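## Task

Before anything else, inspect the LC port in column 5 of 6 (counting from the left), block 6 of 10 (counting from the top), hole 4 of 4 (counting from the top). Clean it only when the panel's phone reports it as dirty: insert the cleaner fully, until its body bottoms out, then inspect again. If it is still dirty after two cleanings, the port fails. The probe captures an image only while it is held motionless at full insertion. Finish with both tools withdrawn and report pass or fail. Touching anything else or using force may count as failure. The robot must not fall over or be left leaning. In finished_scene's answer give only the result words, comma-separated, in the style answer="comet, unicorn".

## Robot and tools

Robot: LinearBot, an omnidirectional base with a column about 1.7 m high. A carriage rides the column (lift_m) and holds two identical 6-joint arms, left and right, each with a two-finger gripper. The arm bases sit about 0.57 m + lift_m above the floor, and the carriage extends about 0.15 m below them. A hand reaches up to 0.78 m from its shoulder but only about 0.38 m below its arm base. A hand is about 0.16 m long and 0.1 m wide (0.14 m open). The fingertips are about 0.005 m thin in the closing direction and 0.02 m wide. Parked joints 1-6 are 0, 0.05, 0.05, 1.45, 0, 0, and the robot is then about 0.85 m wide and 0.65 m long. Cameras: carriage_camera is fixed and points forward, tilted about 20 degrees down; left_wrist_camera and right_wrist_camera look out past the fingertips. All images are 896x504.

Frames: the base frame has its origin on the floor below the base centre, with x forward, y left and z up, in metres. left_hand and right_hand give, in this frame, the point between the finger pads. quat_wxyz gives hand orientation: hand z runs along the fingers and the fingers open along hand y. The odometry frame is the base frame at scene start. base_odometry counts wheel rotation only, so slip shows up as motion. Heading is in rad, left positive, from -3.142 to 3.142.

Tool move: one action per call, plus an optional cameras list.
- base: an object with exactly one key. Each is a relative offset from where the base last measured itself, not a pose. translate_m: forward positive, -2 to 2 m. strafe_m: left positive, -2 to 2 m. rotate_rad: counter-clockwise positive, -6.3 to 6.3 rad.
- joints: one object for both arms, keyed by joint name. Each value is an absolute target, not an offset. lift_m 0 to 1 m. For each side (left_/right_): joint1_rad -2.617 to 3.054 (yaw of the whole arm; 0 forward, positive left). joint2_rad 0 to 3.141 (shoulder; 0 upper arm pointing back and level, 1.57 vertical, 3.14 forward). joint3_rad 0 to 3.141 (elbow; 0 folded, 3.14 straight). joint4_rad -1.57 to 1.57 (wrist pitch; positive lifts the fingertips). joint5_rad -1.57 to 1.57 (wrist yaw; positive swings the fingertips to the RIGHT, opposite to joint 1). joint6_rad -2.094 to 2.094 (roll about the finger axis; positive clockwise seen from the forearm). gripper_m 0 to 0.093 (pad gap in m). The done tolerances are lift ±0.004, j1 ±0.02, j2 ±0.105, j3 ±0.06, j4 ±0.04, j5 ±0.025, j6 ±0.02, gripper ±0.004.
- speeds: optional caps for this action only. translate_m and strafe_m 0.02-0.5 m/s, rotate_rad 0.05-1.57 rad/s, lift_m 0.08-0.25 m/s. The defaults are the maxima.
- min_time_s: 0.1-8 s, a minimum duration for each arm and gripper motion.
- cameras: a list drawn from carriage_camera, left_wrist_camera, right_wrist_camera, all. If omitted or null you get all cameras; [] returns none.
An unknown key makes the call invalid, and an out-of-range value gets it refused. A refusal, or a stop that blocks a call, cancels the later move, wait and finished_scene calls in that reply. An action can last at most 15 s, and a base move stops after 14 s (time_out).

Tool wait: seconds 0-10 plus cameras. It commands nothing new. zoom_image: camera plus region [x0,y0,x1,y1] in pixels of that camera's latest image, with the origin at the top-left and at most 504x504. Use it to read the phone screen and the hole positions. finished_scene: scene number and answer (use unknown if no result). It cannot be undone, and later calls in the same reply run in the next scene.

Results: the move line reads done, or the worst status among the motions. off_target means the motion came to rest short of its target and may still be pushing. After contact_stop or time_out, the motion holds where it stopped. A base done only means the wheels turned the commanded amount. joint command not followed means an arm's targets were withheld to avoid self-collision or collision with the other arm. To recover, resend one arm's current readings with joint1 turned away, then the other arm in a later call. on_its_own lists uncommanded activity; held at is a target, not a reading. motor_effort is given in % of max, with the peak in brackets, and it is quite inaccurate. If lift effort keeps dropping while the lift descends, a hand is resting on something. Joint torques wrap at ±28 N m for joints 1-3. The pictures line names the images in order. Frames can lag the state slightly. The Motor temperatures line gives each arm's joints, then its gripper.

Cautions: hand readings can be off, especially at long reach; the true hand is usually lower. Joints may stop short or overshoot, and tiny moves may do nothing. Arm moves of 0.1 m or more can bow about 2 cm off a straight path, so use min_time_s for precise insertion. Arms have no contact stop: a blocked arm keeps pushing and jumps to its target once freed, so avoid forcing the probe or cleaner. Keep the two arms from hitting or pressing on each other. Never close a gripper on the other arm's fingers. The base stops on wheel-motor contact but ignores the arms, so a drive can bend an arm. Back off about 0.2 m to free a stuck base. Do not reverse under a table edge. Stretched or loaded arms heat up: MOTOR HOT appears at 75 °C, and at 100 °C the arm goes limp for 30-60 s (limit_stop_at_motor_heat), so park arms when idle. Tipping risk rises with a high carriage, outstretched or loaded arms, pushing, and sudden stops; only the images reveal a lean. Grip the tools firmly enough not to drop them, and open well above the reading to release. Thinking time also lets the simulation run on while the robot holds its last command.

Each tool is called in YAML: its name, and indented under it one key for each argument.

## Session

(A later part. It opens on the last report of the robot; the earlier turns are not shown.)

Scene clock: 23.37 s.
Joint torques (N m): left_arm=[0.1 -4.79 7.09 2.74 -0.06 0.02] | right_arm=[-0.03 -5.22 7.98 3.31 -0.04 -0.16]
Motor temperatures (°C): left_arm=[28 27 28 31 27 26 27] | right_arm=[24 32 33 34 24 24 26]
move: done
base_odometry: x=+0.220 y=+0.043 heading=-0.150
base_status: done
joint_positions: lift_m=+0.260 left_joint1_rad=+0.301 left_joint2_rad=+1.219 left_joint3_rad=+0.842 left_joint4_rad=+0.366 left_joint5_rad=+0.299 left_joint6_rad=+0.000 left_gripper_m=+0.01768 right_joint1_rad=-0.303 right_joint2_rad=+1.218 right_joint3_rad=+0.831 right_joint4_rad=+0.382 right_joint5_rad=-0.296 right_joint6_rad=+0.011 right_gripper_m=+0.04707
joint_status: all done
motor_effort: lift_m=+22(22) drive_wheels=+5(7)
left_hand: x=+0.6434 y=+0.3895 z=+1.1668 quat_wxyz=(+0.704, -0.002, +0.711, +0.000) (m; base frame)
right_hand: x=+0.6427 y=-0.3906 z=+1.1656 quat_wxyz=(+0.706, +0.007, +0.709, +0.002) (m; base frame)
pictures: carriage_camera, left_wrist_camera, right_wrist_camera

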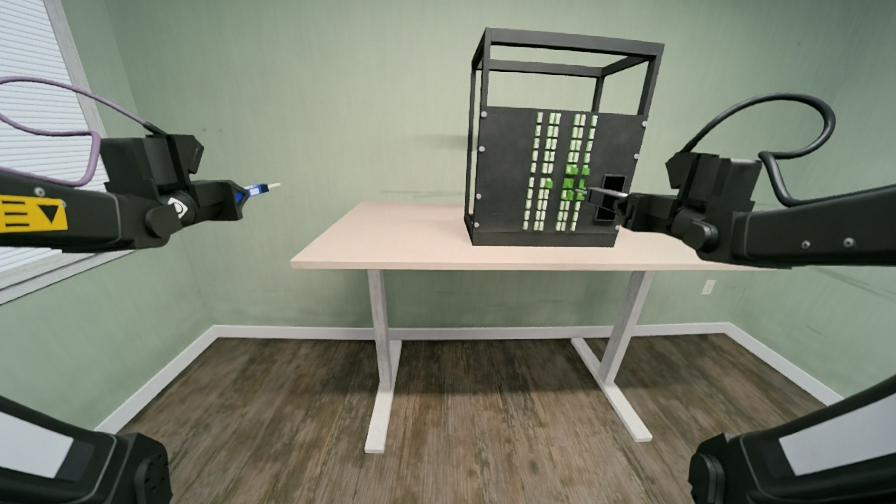

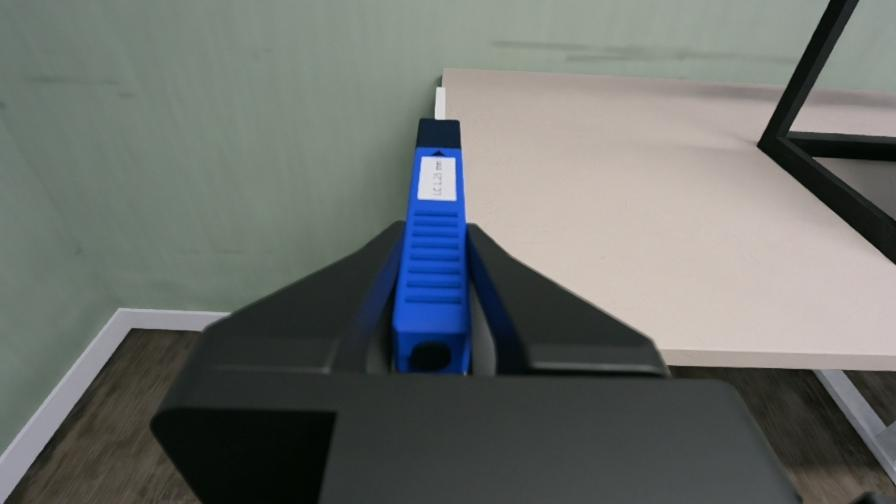

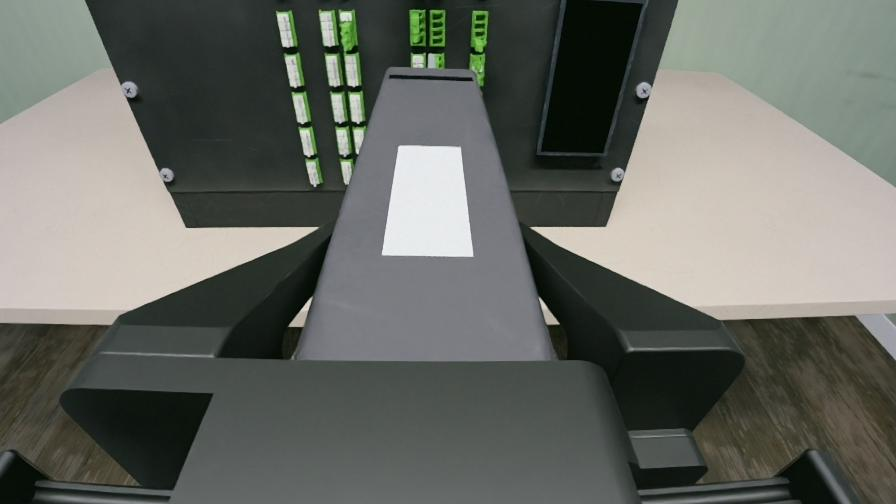

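move:
  base: {"strafe_m": -0.0044}
  joints: {"lift_m": 0.258}
  speeds: {"lift_m": 0.08}
  cameras: []

move:
  base: {"translate_m": 0.025}
  speeds: {"translate_m": 0.05}

zoom_image:
  camera: "right_wrist_camera"
  region: [370, 0, 530, 90]

zoom_image:
  camera: "carriage_camera"
  region: [520, 130, 660, 250]

Scene clock: 24.30 s.
Joint torques (N m): left_arm=[0.31 -4.78 7.04 2.75 -0.06 0.06] | right_arm=[-0.1 -5.29 8.02 3.32 -0.05 -0.17]
Motor temperatures (°C): left_arm=[28 27 28 31 27 26 27] | right_arm=[24 32 33 34 24 24 26]
move: done
base_odometry: x=+0.220 y=+0.039 heading=-0.149
base_status: done
joint_positions: lift_m=+0.258 left_joint1_rad=+0.301 left_joint2_rad=+1.219 left_joint3_rad=+0.842 left_joint4_rad=+0.365 left_joint5_rad=+0.299 left_joint6_rad=+0.000 left_gripper_m=+0.01768 right_joint1_rad=-0.302 right_joint2_rad=+1.218 right_joint3_rad=+0.831 right_joint4_rad=+0.382 right_joint5_rad=-0.297 right_joint6_rad=+0.011 right_gripper_m=+0.04707
joint_status: all done
motor_effort: lift_m=+21(22) drive_wheels=-4(9)
left_hand: x=+0.6434 y=+0.3894 z=+1.1645 quat_wxyz=(+0.703, -0.002, +0.711, -0.001) (m; base frame)
right_hand: x=+0.6428 y=-0.3901 z=+1.1637 quat_wxyz=(+0.706, +0.006, +0.709, +0.003) (m; base frame)
pictures: none
No camera images: "cameras" was empty.

Scene clock: 25.30 s.
Joint torques (N m): left_arm=[0.05 -5 7.04 2.72 -0.05 -0.02] | right_arm=[-0.03 -5.31 7.94 3.31 -0.02 -0.17]
Motor temperatures (°C): left_arm=[28 27 28 31 27 26 27] | right_arm=[24 32 33 34 24 24 26]
move: done
base_odometry: x=+0.244 y=+0.036 heading=-0.149
base_status: done
joint_positions: lift_m=+0.258 left_joint1_rad=+0.301 left_joint2_rad=+1.219 left_joint3_rad=+0.842 left_joint4_rad=+0.365 left_joint5_rad=+0.298 left_joint6_rad=+0.000 left_gripper_m=+0.01768 right_joint1_rad=-0.302 right_joint2_rad=+1.218 right_joint3_rad=+0.831 right_joint4_rad=+0.383 right_joint5_rad=-0.298 right_joint6_rad=+0.011 right_gripper_m=+0.04707
joint_status: not commanded
motor_effort: lift_m=+21(22) drive_wheels=-5(11)
left_hand: x=+0.6434 y=+0.3896 z=+1.1645 quat_wxyz=(+0.703, -0.002, +0.711, +0.000) (m; base frame)
right_hand: x=+0.6428 y=-0.3901 z=+1.1638 quat_wxyz=(+0.706, +0.006, +0.708, +0.003) (m; base frame)
pictures: carriage_camera, left_wrist_camera, right_wrist_camera

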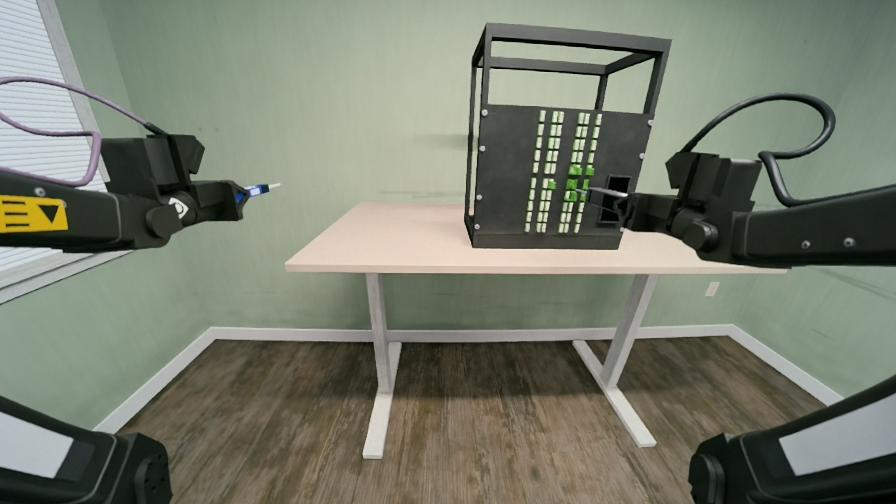

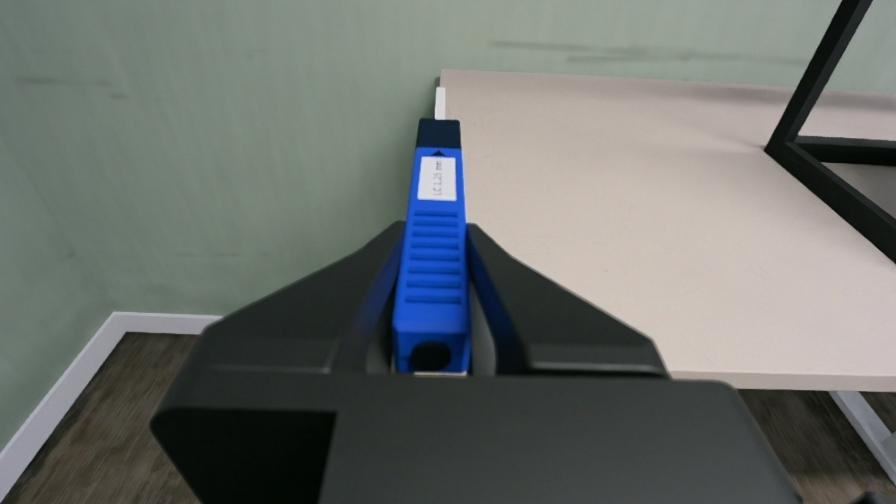

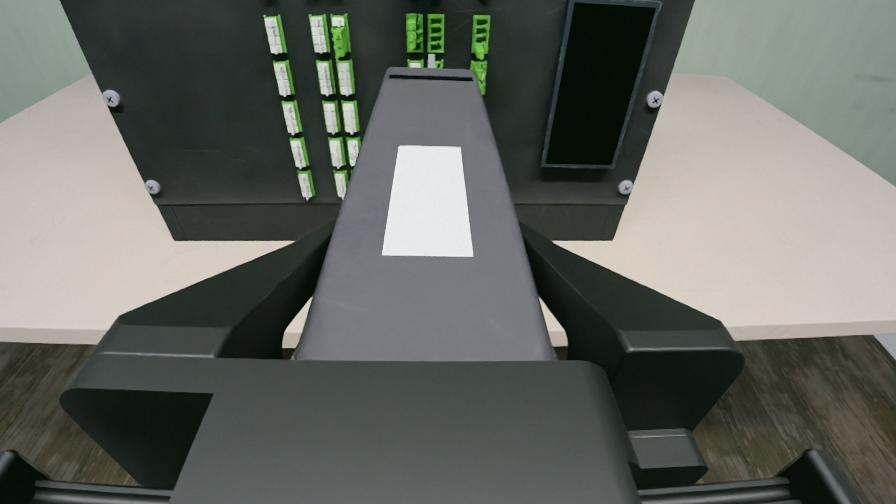

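Scaled by 3.150.

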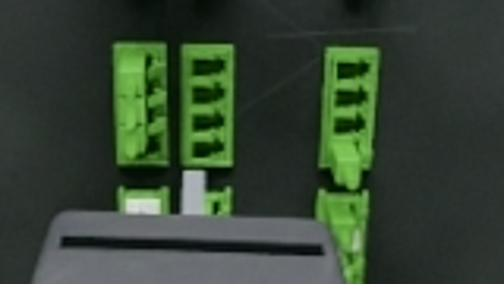

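Scaled by 3.600.

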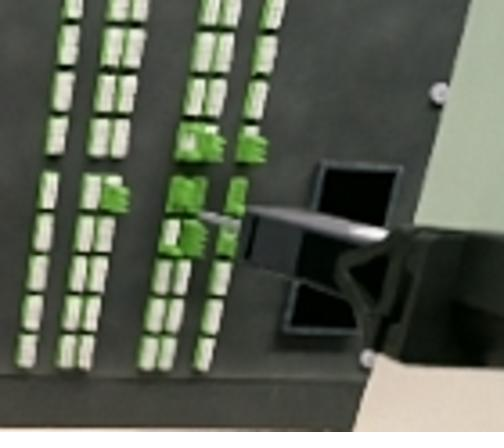

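zoom_image:
  camera: "right_wrist_camera"
  region: [420, 10, 456, 64]

Scaled by 9.333.

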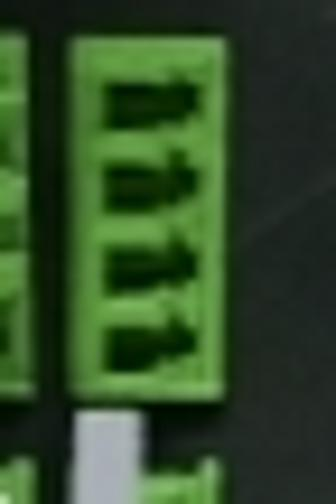

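move:
  base: {"strafe_m": -0.0021}
  cameras: []

move:
  base: {"translate_m": 0.01}
  speeds: {"translate_m": 0.05}
  cameras: ["carriage_camera","right_wrist_camera"]

zoom_image:
  camera: "right_wrist_camera"
  region: [420, 10, 456, 74]

zoom_image:
  camera: "carriage_camera"
  region: [560, 160, 610, 210]

Scene clock: 26.37 s.
Joint torques (N m): left_arm=[0.23 -4.96 6.98 2.73 -0.07 0.02] | right_arm=[-0.13 -5.22 7.98 3.26 -0.02 -0.17]
Motor temperatures (°C): left_arm=[28 27 29 31 27 26 27] | right_arm=[24 33 34 34 24 24 26]
move: done
base_odometry: x=+0.244 y=+0.034 heading=-0.148
base_status: done
joint_positions: lift_m=+0.258 left_joint1_rad=+0.300 left_joint2_rad=+1.219 left_joint3_rad=+0.842 left_joint4_rad=+0.365 left_joint5_rad=+0.299 left_joint6_rad=+0.000 left_gripper_m=+0.01768 right_joint1_rad=-0.301 right_joint2_rad=+1.218 right_joint3_rad=+0.831 right_joint4_rad=+0.385 right_joint5_rad=-0.298 right_joint6_rad=+0.011 right_gripper_m=+0.04707
joint_status: not commanded
motor_effort: lift_m=+21(22) drive_wheels=+5(7)
left_hand: x=+0.6435 y=+0.3892 z=+1.1645 quat_wxyz=(+0.703, -0.002, +0.711, -0.001) (m; base frame)
right_hand: x=+0.6429 y=-0.3896 z=+1.1643 quat_wxyz=(+0.707, +0.005, +0.708, +0.003) (m; base frame)
pictures: none
No camera images: "cameras" was empty.

Scene clock: 27.07 s.
Joint torques (N m): left_arm=[0.09 -4.83 7.02 2.71 -0.05 0.02] | right_arm=[-0.32 -5.27 8.03 3.28 -0.03 -0.16]
Motor temperatures (°C): left_arm=[28 27 29 31 27 26 27] | right_arm=[24 33 34 34 24 24 26]
move: done
base_odometry: x=+0.254 y=+0.032 heading=-0.148
base_status: done
joint_positions: lift_m=+0.258 left_joint1_rad=+0.300 left_joint2_rad=+1.219 left_joint3_rad=+0.842 left_joint4_rad=+0.365 left_joint5_rad=+0.298 left_joint6_rad=+0.000 left_gripper_m=+0.01768 right_joint1_rad=-0.301 right_joint2_rad=+1.218 right_joint3_rad=+0.831 right_joint4_rad=+0.385 right_joint5_rad=-0.298 right_joint6_rad=+0.011 right_gripper_m=+0.04707
joint_status: not commanded
motor_effort: lift_m=+21(22) drive_wheels=-3(12)
left_hand: x=+0.6435 y=+0.3893 z=+1.1645 quat_wxyz=(+0.703, -0.002, +0.711, -0.001) (m; base frame)
right_hand: x=+0.6429 y=-0.3895 z=+1.1643 quat_wxyz=(+0.707, +0.005, +0.708, +0.003) (m; base frame)
pictures: carriage_camera, right_wrist_camera

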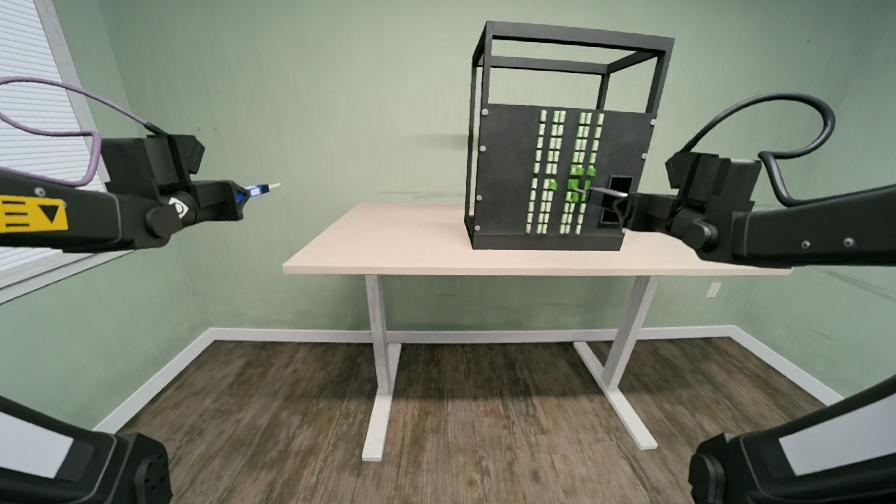

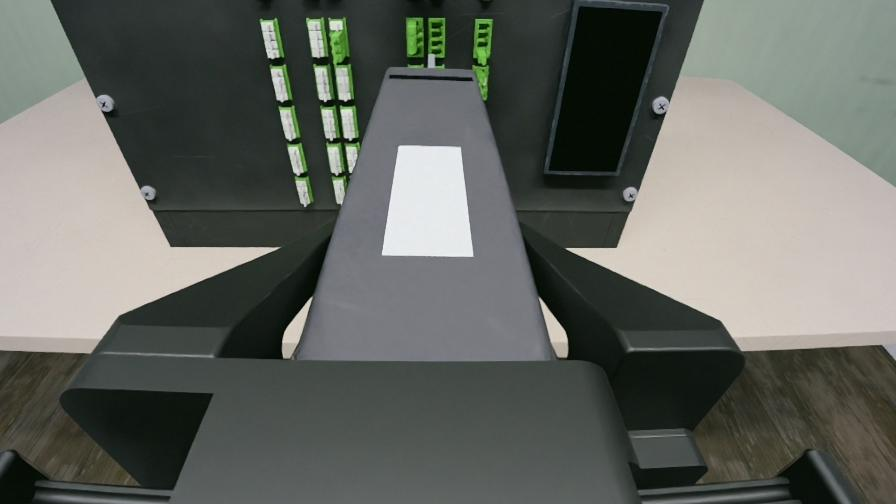

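Scaled by 7.875.

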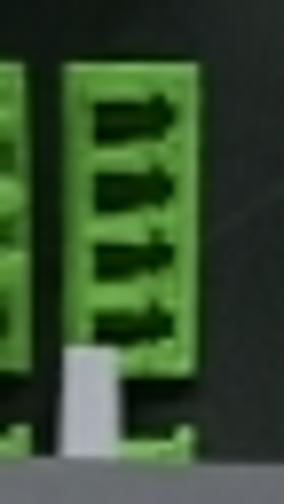

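Scaled by 10.080.

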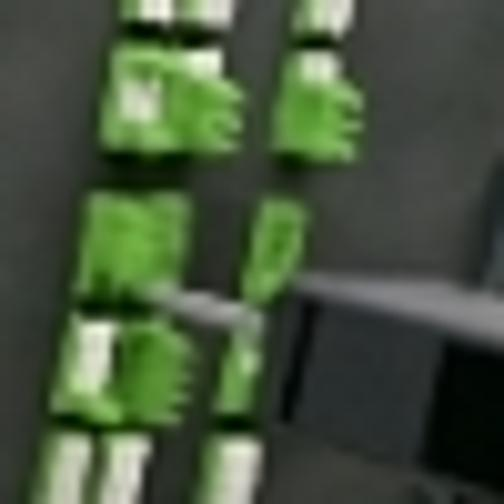

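move:
  base: {"strafe_m": -0.003}
  cameras: ["right_wrist_camera"]

zoom_image:
  camera: "right_wrist_camera"
  region: [420, 10, 456, 74]

Scene clock: 27.90 s.
Joint torques (N m): left_arm=[0.25 -5.01 7.12 2.72 -0.09 0.04] | right_arm=[-0.12 -5.37 8.03 3.26 -0.03 -0.17]
Motor temperatures (°C): left_arm=[28 28 29 32 27 26 27] | right_arm=[24 33 34 35 24 24 26]
move: done
base_odometry: x=+0.254 y=+0.030 heading=-0.147
base_status: done
joint_positions: lift_m=+0.258 left_joint1_rad=+0.299 left_joint2_rad=+1.219 left_joint3_rad=+0.842 left_joint4_rad=+0.365 left_joint5_rad=+0.299 left_joint6_rad=+0.000 left_gripper_m=+0.01768 right_joint1_rad=-0.301 right_joint2_rad=+1.218 right_joint3_rad=+0.831 right_joint4_rad=+0.385 right_joint5_rad=-0.298 right_joint6_rad=+0.011 right_gripper_m=+0.04707
joint_status: not commanded
motor_effort: lift_m=+21(21) drive_wheels=+6(8)
left_hand: x=+0.6435 y=+0.3889 z=+1.1645 quat_wxyz=(+0.703, -0.001, +0.711, -0.001) (m; base frame)
right_hand: x=+0.6429 y=-0.3895 z=+1.1643 quat_wxyz=(+0.707, +0.005, +0.708, +0.003) (m; base frame)
pictures: right_wrist_camera

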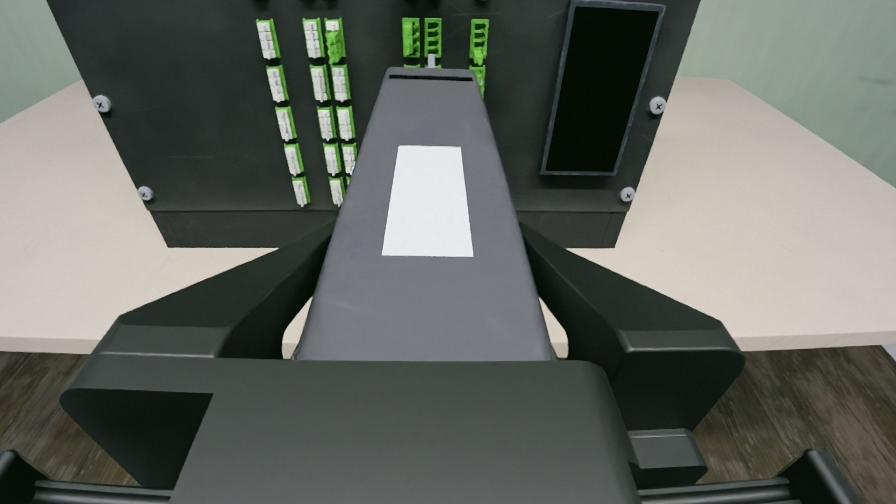

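Scaled by 7.875.

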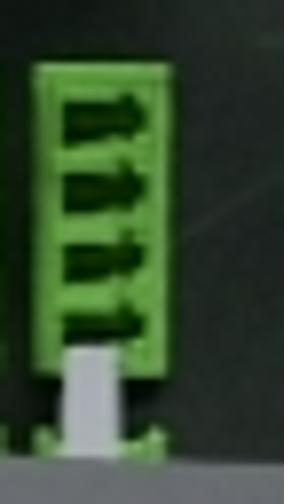

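move:
  base: {"translate_m": 0.006}
  speeds: {"translate_m": 0.03}
  cameras: ["right_wrist_camera"]

zoom_image:
  camera: "right_wrist_camera"
  region: [420, 10, 456, 74]

Scene clock: 28.67 s.
Joint torques (N m): left_arm=[0.12 -4.9 7.08 2.75 -0.07 0.05] | right_arm=[-0.12 -5.26 8.09 3.31 0 -0.17]
Motor temperatures (°C): left_arm=[28 28 29 32 27 26 27] | right_arm=[24 33 34 35 24 24 26]
move: done
base_odometry: x=+0.260 y=+0.029 heading=-0.147
base_status: done
joint_positions: lift_m=+0.258 left_joint1_rad=+0.299 left_joint2_rad=+1.219 left_joint3_rad=+0.842 left_joint4_rad=+0.365 left_joint5_rad=+0.299 left_joint6_rad=+0.000 left_gripper_m=+0.01768 right_joint1_rad=-0.301 right_joint2_rad=+1.218 right_joint3_rad=+0.831 right_joint4_rad=+0.383 right_joint5_rad=-0.298 right_joint6_rad=+0.011 right_gripper_m=+0.04707
joint_status: not commanded
motor_effort: lift_m=+21(22) drive_wheels=+3(12)
left_hand: x=+0.6435 y=+0.3888 z=+1.1645 quat_wxyz=(+0.703, -0.001, +0.711, -0.001) (m; base frame)
right_hand: x=+0.6428 y=-0.3896 z=+1.1638 quat_wxyz=(+0.706, +0.005, +0.708, +0.003) (m; base frame)
pictures: right_wrist_camera

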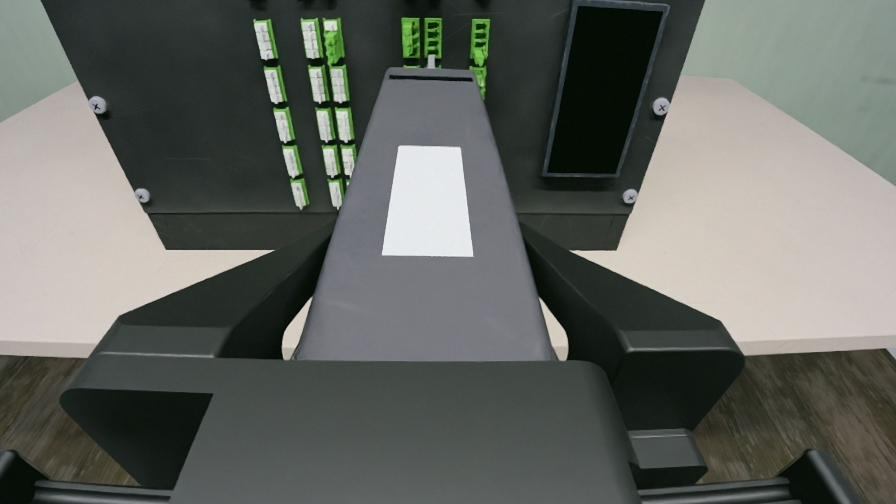

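Scaled by 7.875.

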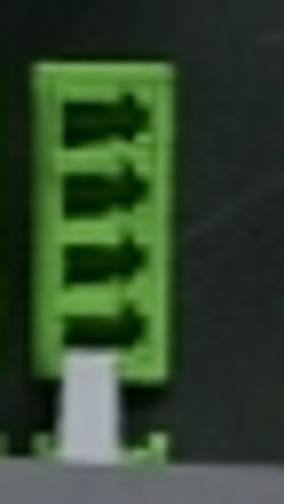

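move:
  base: {"translate_m": 0.003}
  speeds: {"translate_m": 0.03}
  cameras: ["right_wrist_camera"]

zoom_image:
  camera: "right_wrist_camera"
  region: [420, 10, 456, 74]

Scene clock: 29.70 s.
Joint torques (N m): left_arm=[0.42 -5.04 6.99 2.76 -0.03 -0.01] | right_arm=[0.1 -3.99 8.02 3.48 0.07 -0.16]
Motor temperatures (°C): left_arm=[28 28 29 32 27 26 27] | right_arm=[24 33 34 35 24 24 26]
move: done
base_odometry: x=+0.263 y=+0.028 heading=-0.147
base_status: done
joint_positions: lift_m=+0.258 left_joint1_rad=+0.299 left_joint2_rad=+1.219 left_joint3_rad=+0.842 left_joint4_rad=+0.365 left_joint5_rad=+0.299 left_joint6_rad=+0.000 left_gripper_m=+0.01768 right_joint1_rad=-0.306 right_joint2_rad=+1.205 right_joint3_rad=+0.831 right_joint4_rad=+0.367 right_joint5_rad=-0.303 right_joint6_rad=+0.011 right_gripper_m=+0.04707
joint_status: not commanded
motor_effort: lift_m=+21(22) drive_wheels=+2(13)
left_hand: x=+0.6435 y=+0.3888 z=+1.1645 quat_wxyz=(+0.703, -0.001, +0.711, -0.001) (m; base frame)
right_hand: x=+0.6400 y=-0.3897 z=+1.1650 quat_wxyz=(+0.705, +0.005, +0.709, +0.004) (m; base frame)
pictures: right_wrist_camera

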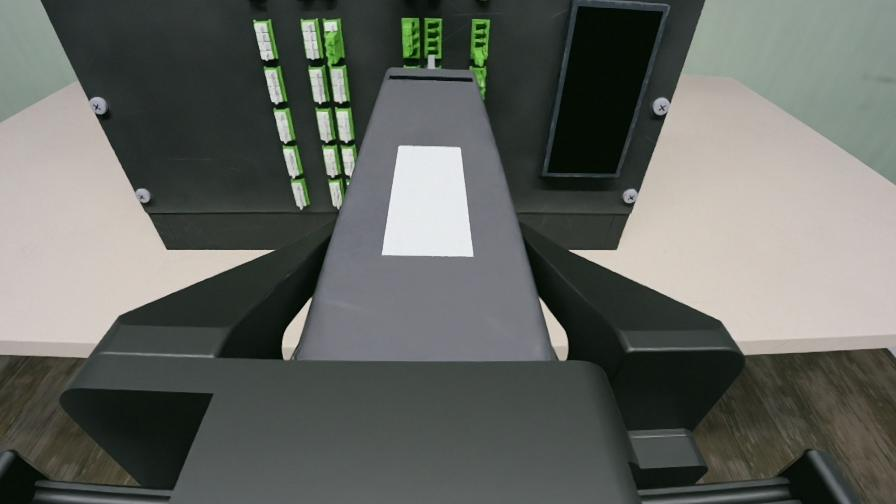

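Scaled by 7.875.

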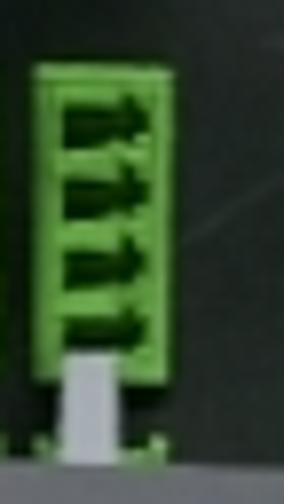

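move:
  base: {"translate_m": -0.01}
  speeds: {"translate_m": 0.03}
  cameras: ["right_wrist_camera"]

move:
  joints: {"lift_m": 0.2615}
  cameras: ["right_wrist_camera"]

zoom_image:
  camera: "right_wrist_camera"
  region: [420, 10, 456, 74]

Scene clock: 30.97 s.
Joint torques (N m): left_arm=[0.24 -4.96 7.31 2.71 -0.06 -0.05] | right_arm=[0.21 -4.92 7.99 3.33 0.03 -0.16]
Motor temperatures (°C): left_arm=[28 28 29 32 27 26 27] | right_arm=[24 33 34 35 24 24 26]
move: done
base_odometry: x=+0.253 y=+0.030 heading=-0.146
base_status: done
joint_positions: lift_m=+0.258 left_joint1_rad=+0.299 left_joint2_rad=+1.219 left_joint3_rad=+0.842 left_joint4_rad=+0.365 left_joint5_rad=+0.299 left_joint6_rad=+0.000 left_gripper_m=+0.01768 right_joint1_rad=-0.306 right_joint2_rad=+1.214 right_joint3_rad=+0.831 right_joint4_rad=+0.377 right_joint5_rad=-0.303 right_joint6_rad=+0.011 right_gripper_m=+0.04707
joint_status: not commanded
motor_effort: lift_m=+21(21) drive_wheels=+5(9)
left_hand: x=+0.6435 y=+0.3888 z=+1.1645 quat_wxyz=(+0.703, -0.001, +0.711, -0.001) (m; base frame)
right_hand: x=+0.6418 y=-0.3903 z=+1.1637 quat_wxyz=(+0.705, +0.005, +0.709, +0.004) (m; base frame)
pictures: right_wrist_camera

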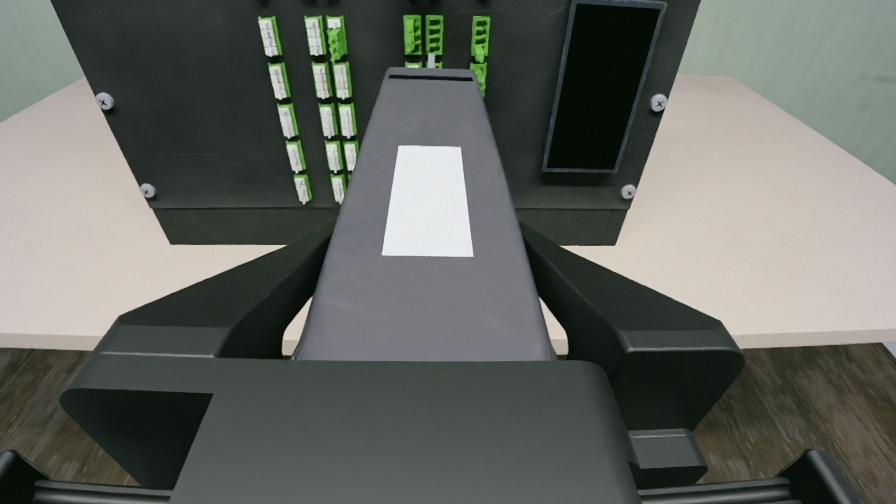

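Scene clock: 31.40 s.
Joint torques (N m): left_arm=[0.31 -4.9 7.01 2.75 -0.05 0.03] | right_arm=[0.18 -5.26 7.99 3.34 0.03 -0.16]
Motor temperatures (°C): left_arm=[28 28 29 32 27 26 27] | right_arm=[24 33 34 36 24 24 26]
move: done
base_odometry: x=+0.253 y=+0.030 heading=-0.146
base_status: not commanded
joint_positions: lift_m=+0.261 left_joint1_rad=+0.299 left_joint2_rad=+1.219 left_joint3_rad=+0.842 left_joint4_rad=+0.368 left_joint5_rad=+0.299 left_joint6_rad=+0.000 left_gripper_m=+0.01768 right_joint1_rad=-0.306 right_joint2_rad=+1.217 right_joint3_rad=+0.831 right_joint4_rad=+0.382 right_joint5_rad=-0.303 right_joint6_rad=+0.011 right_gripper_m=+0.04707
joint_status: all done
motor_effort: lift_m=+25(29) drive_wheels=+5(5)
left_hand: x=+0.6435 y=+0.3888 z=+1.1681 quat_wxyz=(+0.704, -0.001, +0.710, -0.001) (m; base frame)
right_hand: x=+0.6424 y=-0.3905 z=+1.1669 quat_wxyz=(+0.706, +0.005, +0.708, +0.003) (m; base frame)
pictures: right_wrist_camera

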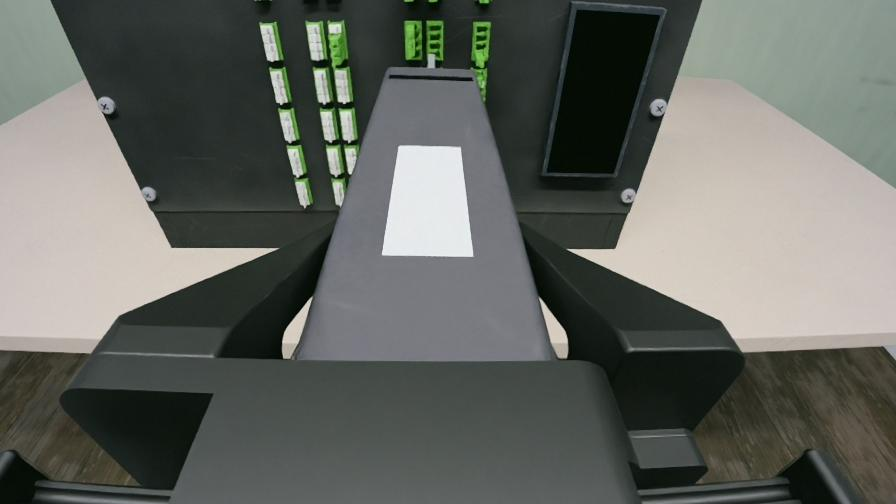

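Scaled by 7.875.

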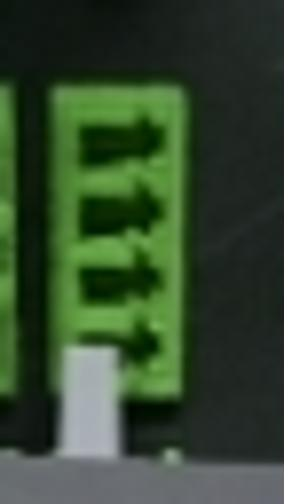

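move:
  base: {"strafe_m": -0.0017}
  cameras: []

move:
  base: {"translate_m": 0.005}
  speeds: {"translate_m": 0.03}
  cameras: ["right_wrist_camera"]

zoom_image:
  camera: "right_wrist_camera"
  region: [420, 10, 456, 74]

Scene clock: 32.17 s.
Joint torques (N m): left_arm=[0.18 -4.92 7.13 2.75 -0.05 0.01] | right_arm=[-0.16 -5.07 8.05 3.29 0 -0.16]
Motor temperatures (°C): left_arm=[28 28 29 32 27 26 27] | right_arm=[24 33 34 36 24 24 26]
move: done
base_odometry: x=+0.253 y=+0.029 heading=-0.145
base_status: done
joint_positions: lift_m=+0.261 left_joint1_rad=+0.299 left_joint2_rad=+1.219 left_joint3_rad=+0.842 left_joint4_rad=+0.366 left_joint5_rad=+0.299 left_joint6_rad=+0.000 left_gripper_m=+0.01768 right_joint1_rad=-0.302 right_joint2_rad=+1.217 right_joint3_rad=+0.831 right_joint4_rad=+0.384 right_joint5_rad=-0.301 right_joint6_rad=+0.011 right_gripper_m=+0.04707
joint_status: not commanded
motor_effort: lift_m=+25(26) drive_wheels=+6(10)
left_hand: x=+0.6435 y=+0.3888 z=+1.1678 quat_wxyz=(+0.704, -0.001, +0.711, -0.001) (m; base frame)
right_hand: x=+0.6427 y=-0.3893 z=+1.1674 quat_wxyz=(+0.707, +0.004, +0.708, +0.004) (m; base frame)
pictures: none
No camera images: "cameras" was empty.

Scene clock: 32.83 s.
Joint torques (N m): left_arm=[0.29 -4.82 7.1 2.72 -0.02 0.01] | right_arm=[-0.14 -5.34 7.99 3.27 0 -0.16]
Motor temperatures (°C): left_arm=[28 28 29 32 27 26 27] | right_arm=[24 33 34 36 24 24 26]
move: done
base_odometry: x=+0.258 y=+0.028 heading=-0.145
base_status: done
joint_positions: lift_m=+0.261 left_joint1_rad=+0.299 left_joint2_rad=+1.219 left_joint3_rad=+0.842 left_joint4_rad=+0.366 left_joint5_rad=+0.299 left_joint6_rad=+0.000 left_gripper_m=+0.01768 right_joint1_rad=-0.302 right_joint2_rad=+1.218 right_joint3_rad=+0.831 right_joint4_rad=+0.385 right_joint5_rad=-0.301 right_joint6_rad=+0.011 right_gripper_m=+0.04707
joint_status: not commanded
motor_effort: lift_m=+25(25) drive_wheels=-1(11)
left_hand: x=+0.6435 y=+0.3888 z=+1.1678 quat_wxyz=(+0.704, -0.001, +0.711, -0.001) (m; base frame)
right_hand: x=+0.6429 y=-0.3894 z=+1.1670 quat_wxyz=(+0.706, +0.004, +0.708, +0.004) (m; base frame)
pictures: right_wrist_camera

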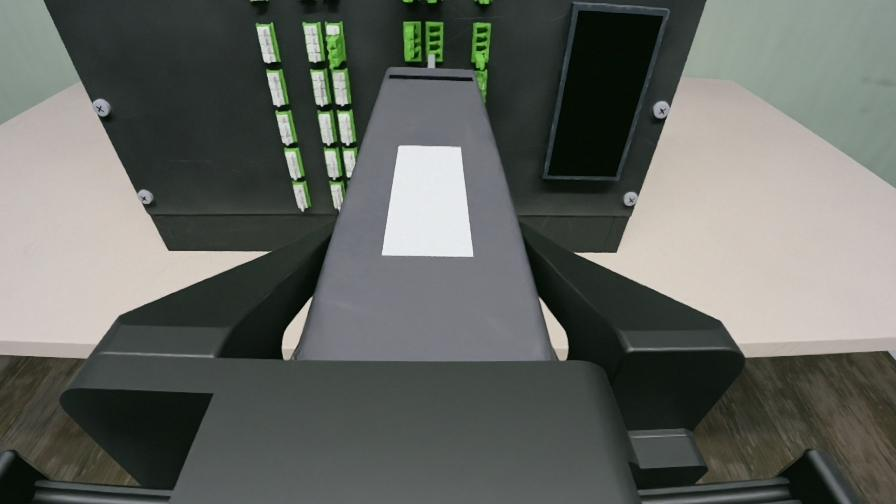

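Scaled by 7.875.

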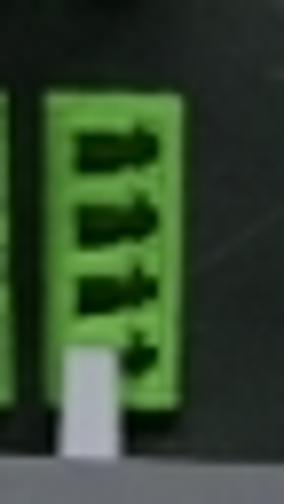

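move:
  base: {"strafe_m": -0.0012}
  joints: {"lift_m": 0.262}
  cameras: ["right_wrist_camera"]

zoom_image:
  camera: "right_wrist_camera"
  region: [420, 10, 456, 74]

Scene clock: 33.37 s.
Joint torques (N m): left_arm=[0.27 -4.78 7.02 2.72 -0.09 0.03] | right_arm=[-0.06 -5.37 8.05 3.3 -0.01 -0.16]
Motor temperatures (°C): left_arm=[28 28 29 32 27 26 27] | right_arm=[24 33 34 36 24 24 26]
move: done
base_odometry: x=+0.257 y=+0.027 heading=-0.145
base_status: done
joint_positions: lift_m=+0.262 left_joint1_rad=+0.299 left_joint2_rad=+1.219 left_joint3_rad=+0.842 left_joint4_rad=+0.366 left_joint5_rad=+0.300 left_joint6_rad=+0.000 left_gripper_m=+0.01768 right_joint1_rad=-0.301 right_joint2_rad=+1.218 right_joint3_rad=+0.831 right_joint4_rad=+0.385 right_joint5_rad=-0.300 right_joint6_rad=+0.011 right_gripper_m=+0.04707
joint_status: all done
motor_effort: lift_m=+26(27) drive_wheels=+4(6)
left_hand: x=+0.6435 y=+0.3887 z=+1.1681 quat_wxyz=(+0.703, -0.001, +0.711, -0.001) (m; base frame)
right_hand: x=+0.6429 y=-0.3894 z=+1.1674 quat_wxyz=(+0.706, +0.005, +0.708, +0.003) (m; base frame)
pictures: right_wrist_camera

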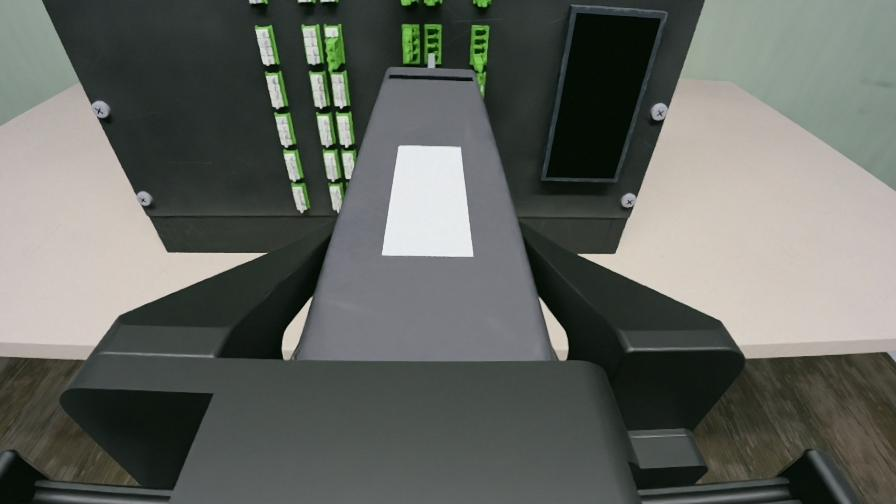

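Scaled by 7.875.

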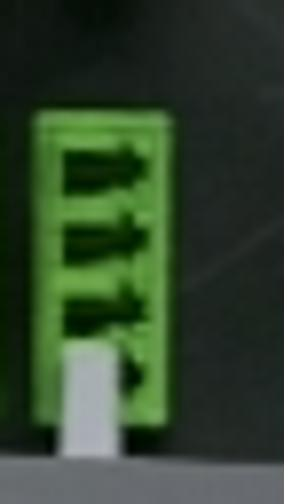

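move:
  joints: {"lift_m": 0.2605}
  cameras: ["right_wrist_camera"]

zoom_image:
  camera: "right_wrist_camera"
  region: [420, 10, 456, 74]

Scene clock: 33.83 s.
Joint torques (N m): left_arm=[0.24 -4.97 7.12 2.76 -0.07 0.01] | right_arm=[-0.06 -5.2 7.99 3.3 -0.02 -0.16]
Motor temperatures (°C): left_arm=[28 28 29 32 27 26 27] | right_arm=[24 33 34 36 24 24 26]
move: done
base_odometry: x=+0.257 y=+0.027 heading=-0.145
base_status: not commanded
joint_positions: lift_m=+0.261 left_joint1_rad=+0.299 left_joint2_rad=+1.219 left_joint3_rad=+0.842 left_joint4_rad=+0.366 left_joint5_rad=+0.300 left_joint6_rad=+0.000 left_gripper_m=+0.01768 right_joint1_rad=-0.301 right_joint2_rad=+1.218 right_joint3_rad=+0.831 right_joint4_rad=+0.385 right_joint5_rad=-0.300 right_joint6_rad=+0.011 right_gripper_m=+0.04707
joint_status: all done
motor_effort: lift_m=+21(21) drive_wheels=+4(4)
left_hand: x=+0.6435 y=+0.3887 z=+1.1672 quat_wxyz=(+0.703, -0.001, +0.711, -0.001) (m; base frame)
right_hand: x=+0.6429 y=-0.3894 z=+1.1666 quat_wxyz=(+0.706, +0.005, +0.708, +0.003) (m; base frame)
pictures: right_wrist_camera

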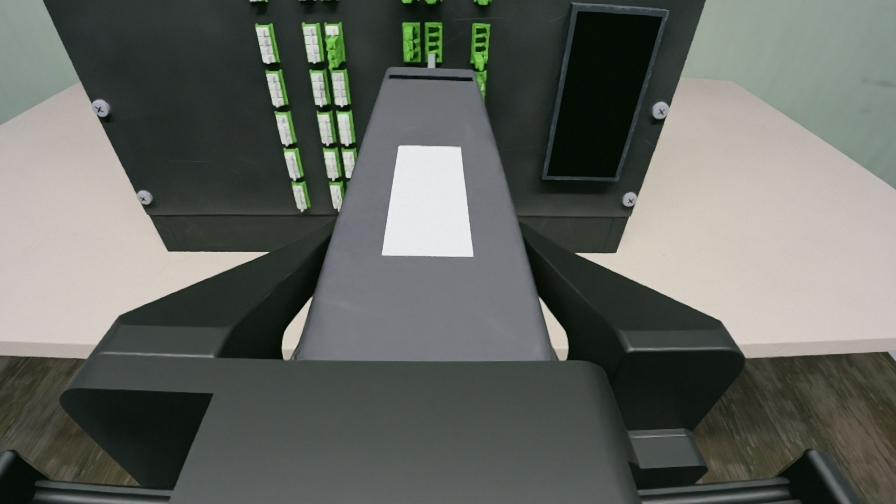

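Scaled by 7.875.

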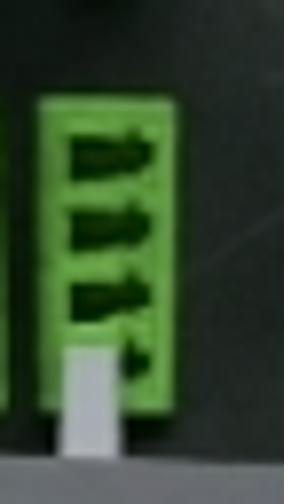

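wait:
  seconds: 1
  cameras: ["right_wrist_camera"]

zoom_image:
  camera: "right_wrist_camera"
  region: [420, 10, 456, 74]

Scene clock: 34.97 s.
Joint torques (N m): left_arm=[0.27 -4.81 6.94 2.71 -0.07 0] | right_arm=[-0.1 -5.31 8.02 3.29 -0.02 -0.16]
Motor temperatures (°C): left_arm=[28 28 29 32 27 26 27] | right_arm=[24 33 34 36 24 24 26]
base_odometry: x=+0.257 y=+0.027 heading=-0.145
base_status: not commanded
joint_positions: lift_m=+0.261 left_joint1_rad=+0.299 left_joint2_rad=+1.219 left_joint3_rad=+0.842 left_joint4_rad=+0.366 left_joint5_rad=+0.300 left_joint6_rad=+0.000 left_gripper_m=+0.01768 right_joint1_rad=-0.301 right_joint2_rad=+1.218 right_joint3_rad=+0.831 right_joint4_rad=+0.385 right_joint5_rad=-0.300 right_joint6_rad=+0.011 right_gripper_m=+0.04707
joint_status: all done
motor_effort: lift_m=+21(21) drive_wheels=+4(4)
left_hand: x=+0.6435 y=+0.3887 z=+1.1672 quat_wxyz=(+0.703, -0.001, +0.711, -0.001) (m; base frame)
right_hand: x=+0.6429 y=-0.3894 z=+1.1666 quat_wxyz=(+0.706, +0.005, +0.708, +0.003) (m; base frame)
wait: 1.00 s; at rest by 0.13 s
pictures: right_wrist_camera

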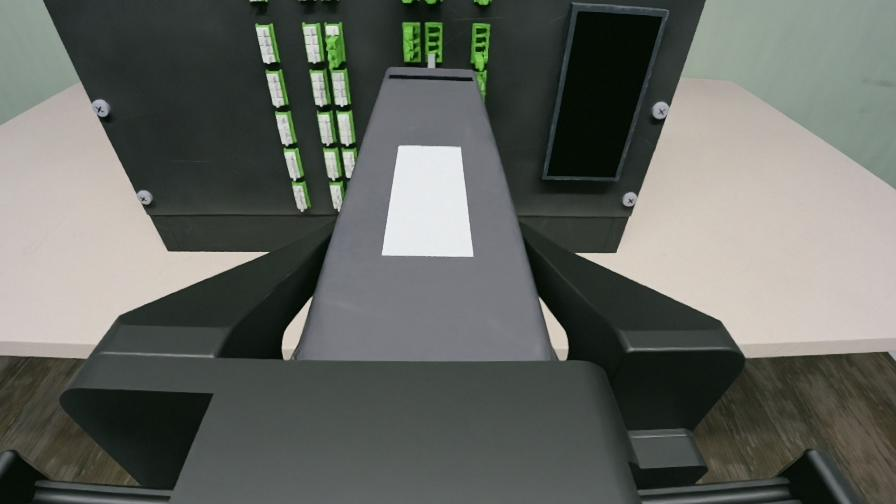

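Scaled by 7.875.

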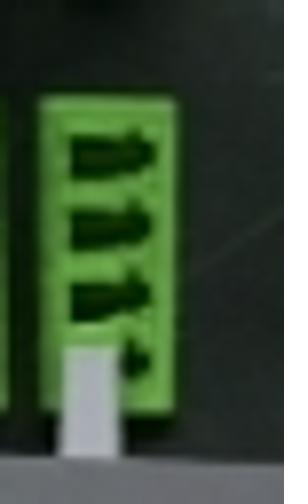

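move:
  base: {"strafe_m": -0.0007}
  joints: {"lift_m": 0.2598}
  cameras: []

wait:
  seconds: 0.5
  cameras: ["right_wrist_camera"]

zoom_image:
  camera: "right_wrist_camera"
  region: [420, 10, 456, 74]

Scene clock: 35.70 s.
Joint torques (N m): left_arm=[0.2 -4.97 6.97 2.72 -0.08 0.02] | right_arm=[-0.13 -5.26 8.01 3.3 -0.02 -0.16]
Motor temperatures (°C): left_arm=[28 28 29 32 27 26 27] | right_arm=[24 33 34 36 24 24 26]
move: done
base_odometry: x=+0.257 y=+0.026 heading=-0.144
base_status: done
joint_positions: lift_m=+0.260 left_joint1_rad=+0.299 left_joint2_rad=+1.219 left_joint3_rad=+0.842 left_joint4_rad=+0.366 left_joint5_rad=+0.300 left_joint6_rad=+0.000 left_gripper_m=+0.01768 right_joint1_rad=-0.301 right_joint2_rad=+1.218 right_joint3_rad=+0.831 right_joint4_rad=+0.385 right_joint5_rad=-0.299 right_joint6_rad=+0.011 right_gripper_m=+0.04707
joint_status: all done
motor_effort: lift_m=+21(21) drive_wheels=+6(7)
left_hand: x=+0.6435 y=+0.3887 z=+1.1666 quat_wxyz=(+0.703, -0.001, +0.711, -0.001) (m; base frame)
right_hand: x=+0.6429 y=-0.3895 z=+1.1659 quat_wxyz=(+0.706, +0.005, +0.708, +0.003) (m; base frame)
pictures: none
No camera images: "cameras" was empty.

Scene clock: 36.20 s.
Joint torques (N m): left_arm=[0.25 -4.92 7.16 2.73 -0.12 0.09] | right_arm=[-0.12 -5.31 7.99 3.29 -0.02 -0.17]
Motor temperatures (°C): left_arm=[28 28 29 32 27 26 27] | right_arm=[24 33 34 36 24 24 26]
base_odometry: x=+0.257 y=+0.026 heading=-0.144
base_status: done
joint_positions: lift_m=+0.260 left_joint1_rad=+0.299 left_joint2_rad=+1.219 left_joint3_rad=+0.842 left_joint4_rad=+0.366 left_joint5_rad=+0.300 left_joint6_rad=+0.000 left_gripper_m=+0.01768 right_joint1_rad=-0.301 right_joint2_rad=+1.218 right_joint3_rad=+0.831 right_joint4_rad=+0.385 right_joint5_rad=-0.299 right_joint6_rad=+0.011 right_gripper_m=+0.04707
joint_status: all done
motor_effort: lift_m=+21(21) drive_wheels=+6(7)
left_hand: x=+0.6435 y=+0.3887 z=+1.1666 quat_wxyz=(+0.703, -0.001, +0.711, -0.001) (m; base frame)
right_hand: x=+0.6429 y=-0.3895 z=+1.1659 quat_wxyz=(+0.706, +0.005, +0.708, +0.003) (m; base frame)
wait: 0.50 s; at rest by 0.27 s
pictures: right_wrist_camera

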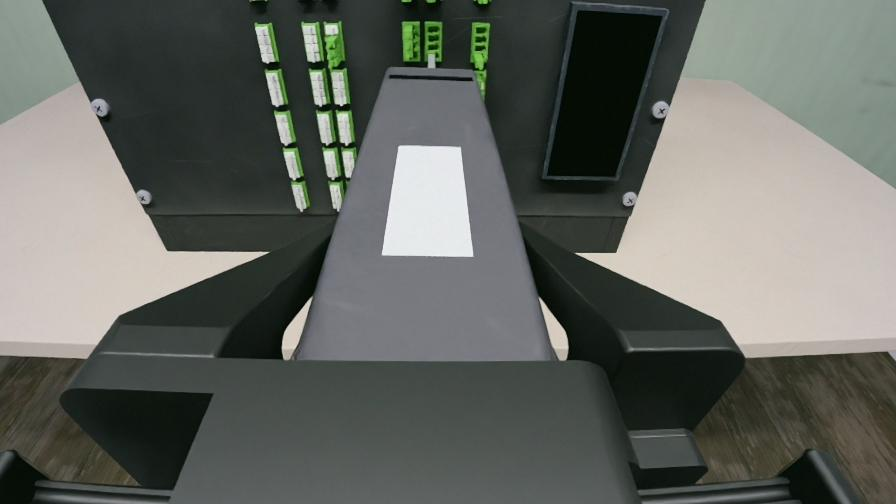

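Scaled by 7.875.

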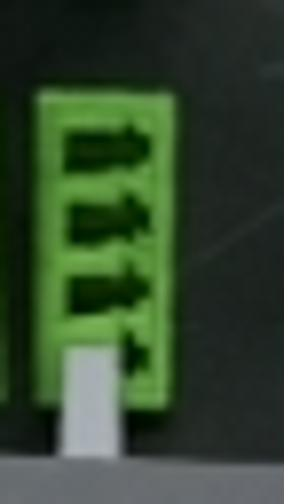

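move:
  base: {"translate_m": 0.005}
  speeds: {"translate_m": 0.02}
  cameras: []

wait:
  seconds: 0.3
  cameras: ["right_wrist_camera"]

zoom_image:
  camera: "right_wrist_camera"
  region: [420, 10, 456, 74]

Scene clock: 37.00 s.
Joint torques (N m): left_arm=[0.29 -5.03 6.97 2.74 -0.09 0.01] | right_arm=[-0.14 -5.39 8.03 3.28 -0.02 -0.15]
Motor temperatures (°C): left_arm=[28 28 29 32 27 26 27] | right_arm=[24 33 34 37 24 24 26]
move: done
base_odometry: x=+0.262 y=+0.026 heading=-0.144
base_status: done
joint_positions: lift_m=+0.260 left_joint1_rad=+0.299 left_joint2_rad=+1.219 left_joint3_rad=+0.842 left_joint4_rad=+0.366 left_joint5_rad=+0.299 left_joint6_rad=+0.000 left_gripper_m=+0.01768 right_joint1_rad=-0.301 right_joint2_rad=+1.218 right_joint3_rad=+0.831 right_joint4_rad=+0.385 right_joint5_rad=-0.299 right_joint6_rad=+0.010 right_gripper_m=+0.04707
joint_status: not commanded
motor_effort: lift_m=+21(21) drive_wheels=+2(12)
left_hand: x=+0.6435 y=+0.3887 z=+1.1666 quat_wxyz=(+0.703, -0.001, +0.711, -0.001) (m; base frame)
right_hand: x=+0.6429 y=-0.3896 z=+1.1659 quat_wxyz=(+0.706, +0.005, +0.708, +0.003) (m; base frame)
pictures: none
No camera images: "cameras" was empty.

Scene clock: 37.30 s.
Joint torques (N m): left_arm=[0.28 -4.89 6.99 2.69 -0.07 0.01] | right_arm=[-0.13 -5.34 8.02 3.27 -0.01 -0.15]
Motor temperatures (°C): left_arm=[28 28 29 32 27 26 27] | right_arm=[24 33 34 37 24 24 26]
base_odometry: x=+0.262 y=+0.026 heading=-0.144
base_status: done
joint_positions: lift_m=+0.260 left_joint1_rad=+0.299 left_joint2_rad=+1.219 left_joint3_rad=+0.842 left_joint4_rad=+0.366 left_joint5_rad=+0.299 left_joint6_rad=+0.000 left_gripper_m=+0.01768 right_joint1_rad=-0.301 right_joint2_rad=+1.218 right_joint3_rad=+0.831 right_joint4_rad=+0.385 right_joint5_rad=-0.299 right_joint6_rad=+0.010 right_gripper_m=+0.04707
joint_status: not commanded
motor_effort: lift_m=+21(21) drive_wheels=+2(12)
left_hand: x=+0.6435 y=+0.3887 z=+1.1666 quat_wxyz=(+0.703, -0.001, +0.711, -0.001) (m; base frame)
right_hand: x=+0.6429 y=-0.3896 z=+1.1659 quat_wxyz=(+0.706, +0.005, +0.708, +0.003) (m; base frame)
wait: 0.30 s; at rest by 0.27 s
pictures: right_wrist_camera

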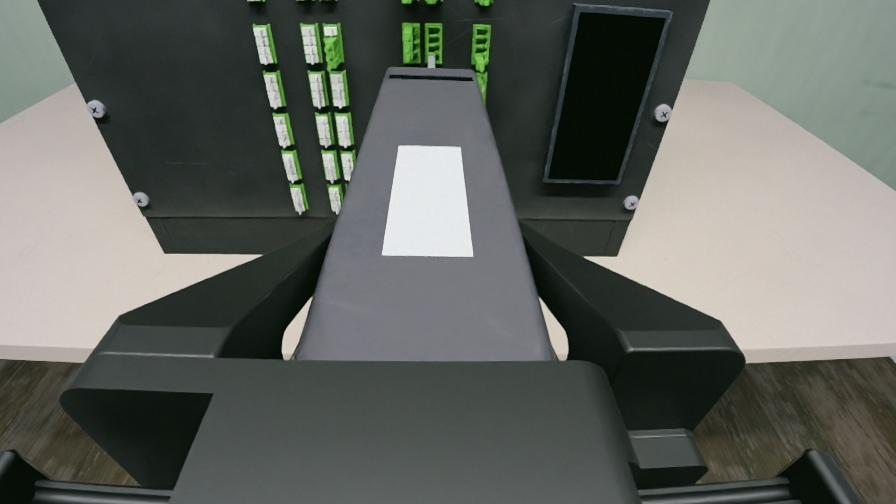

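Scaled by 7.875.

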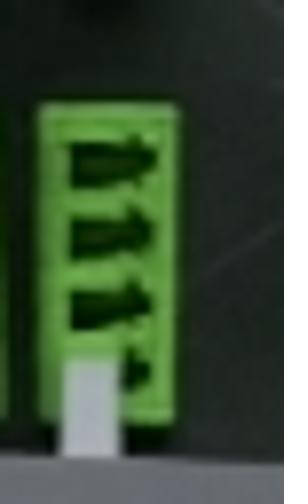

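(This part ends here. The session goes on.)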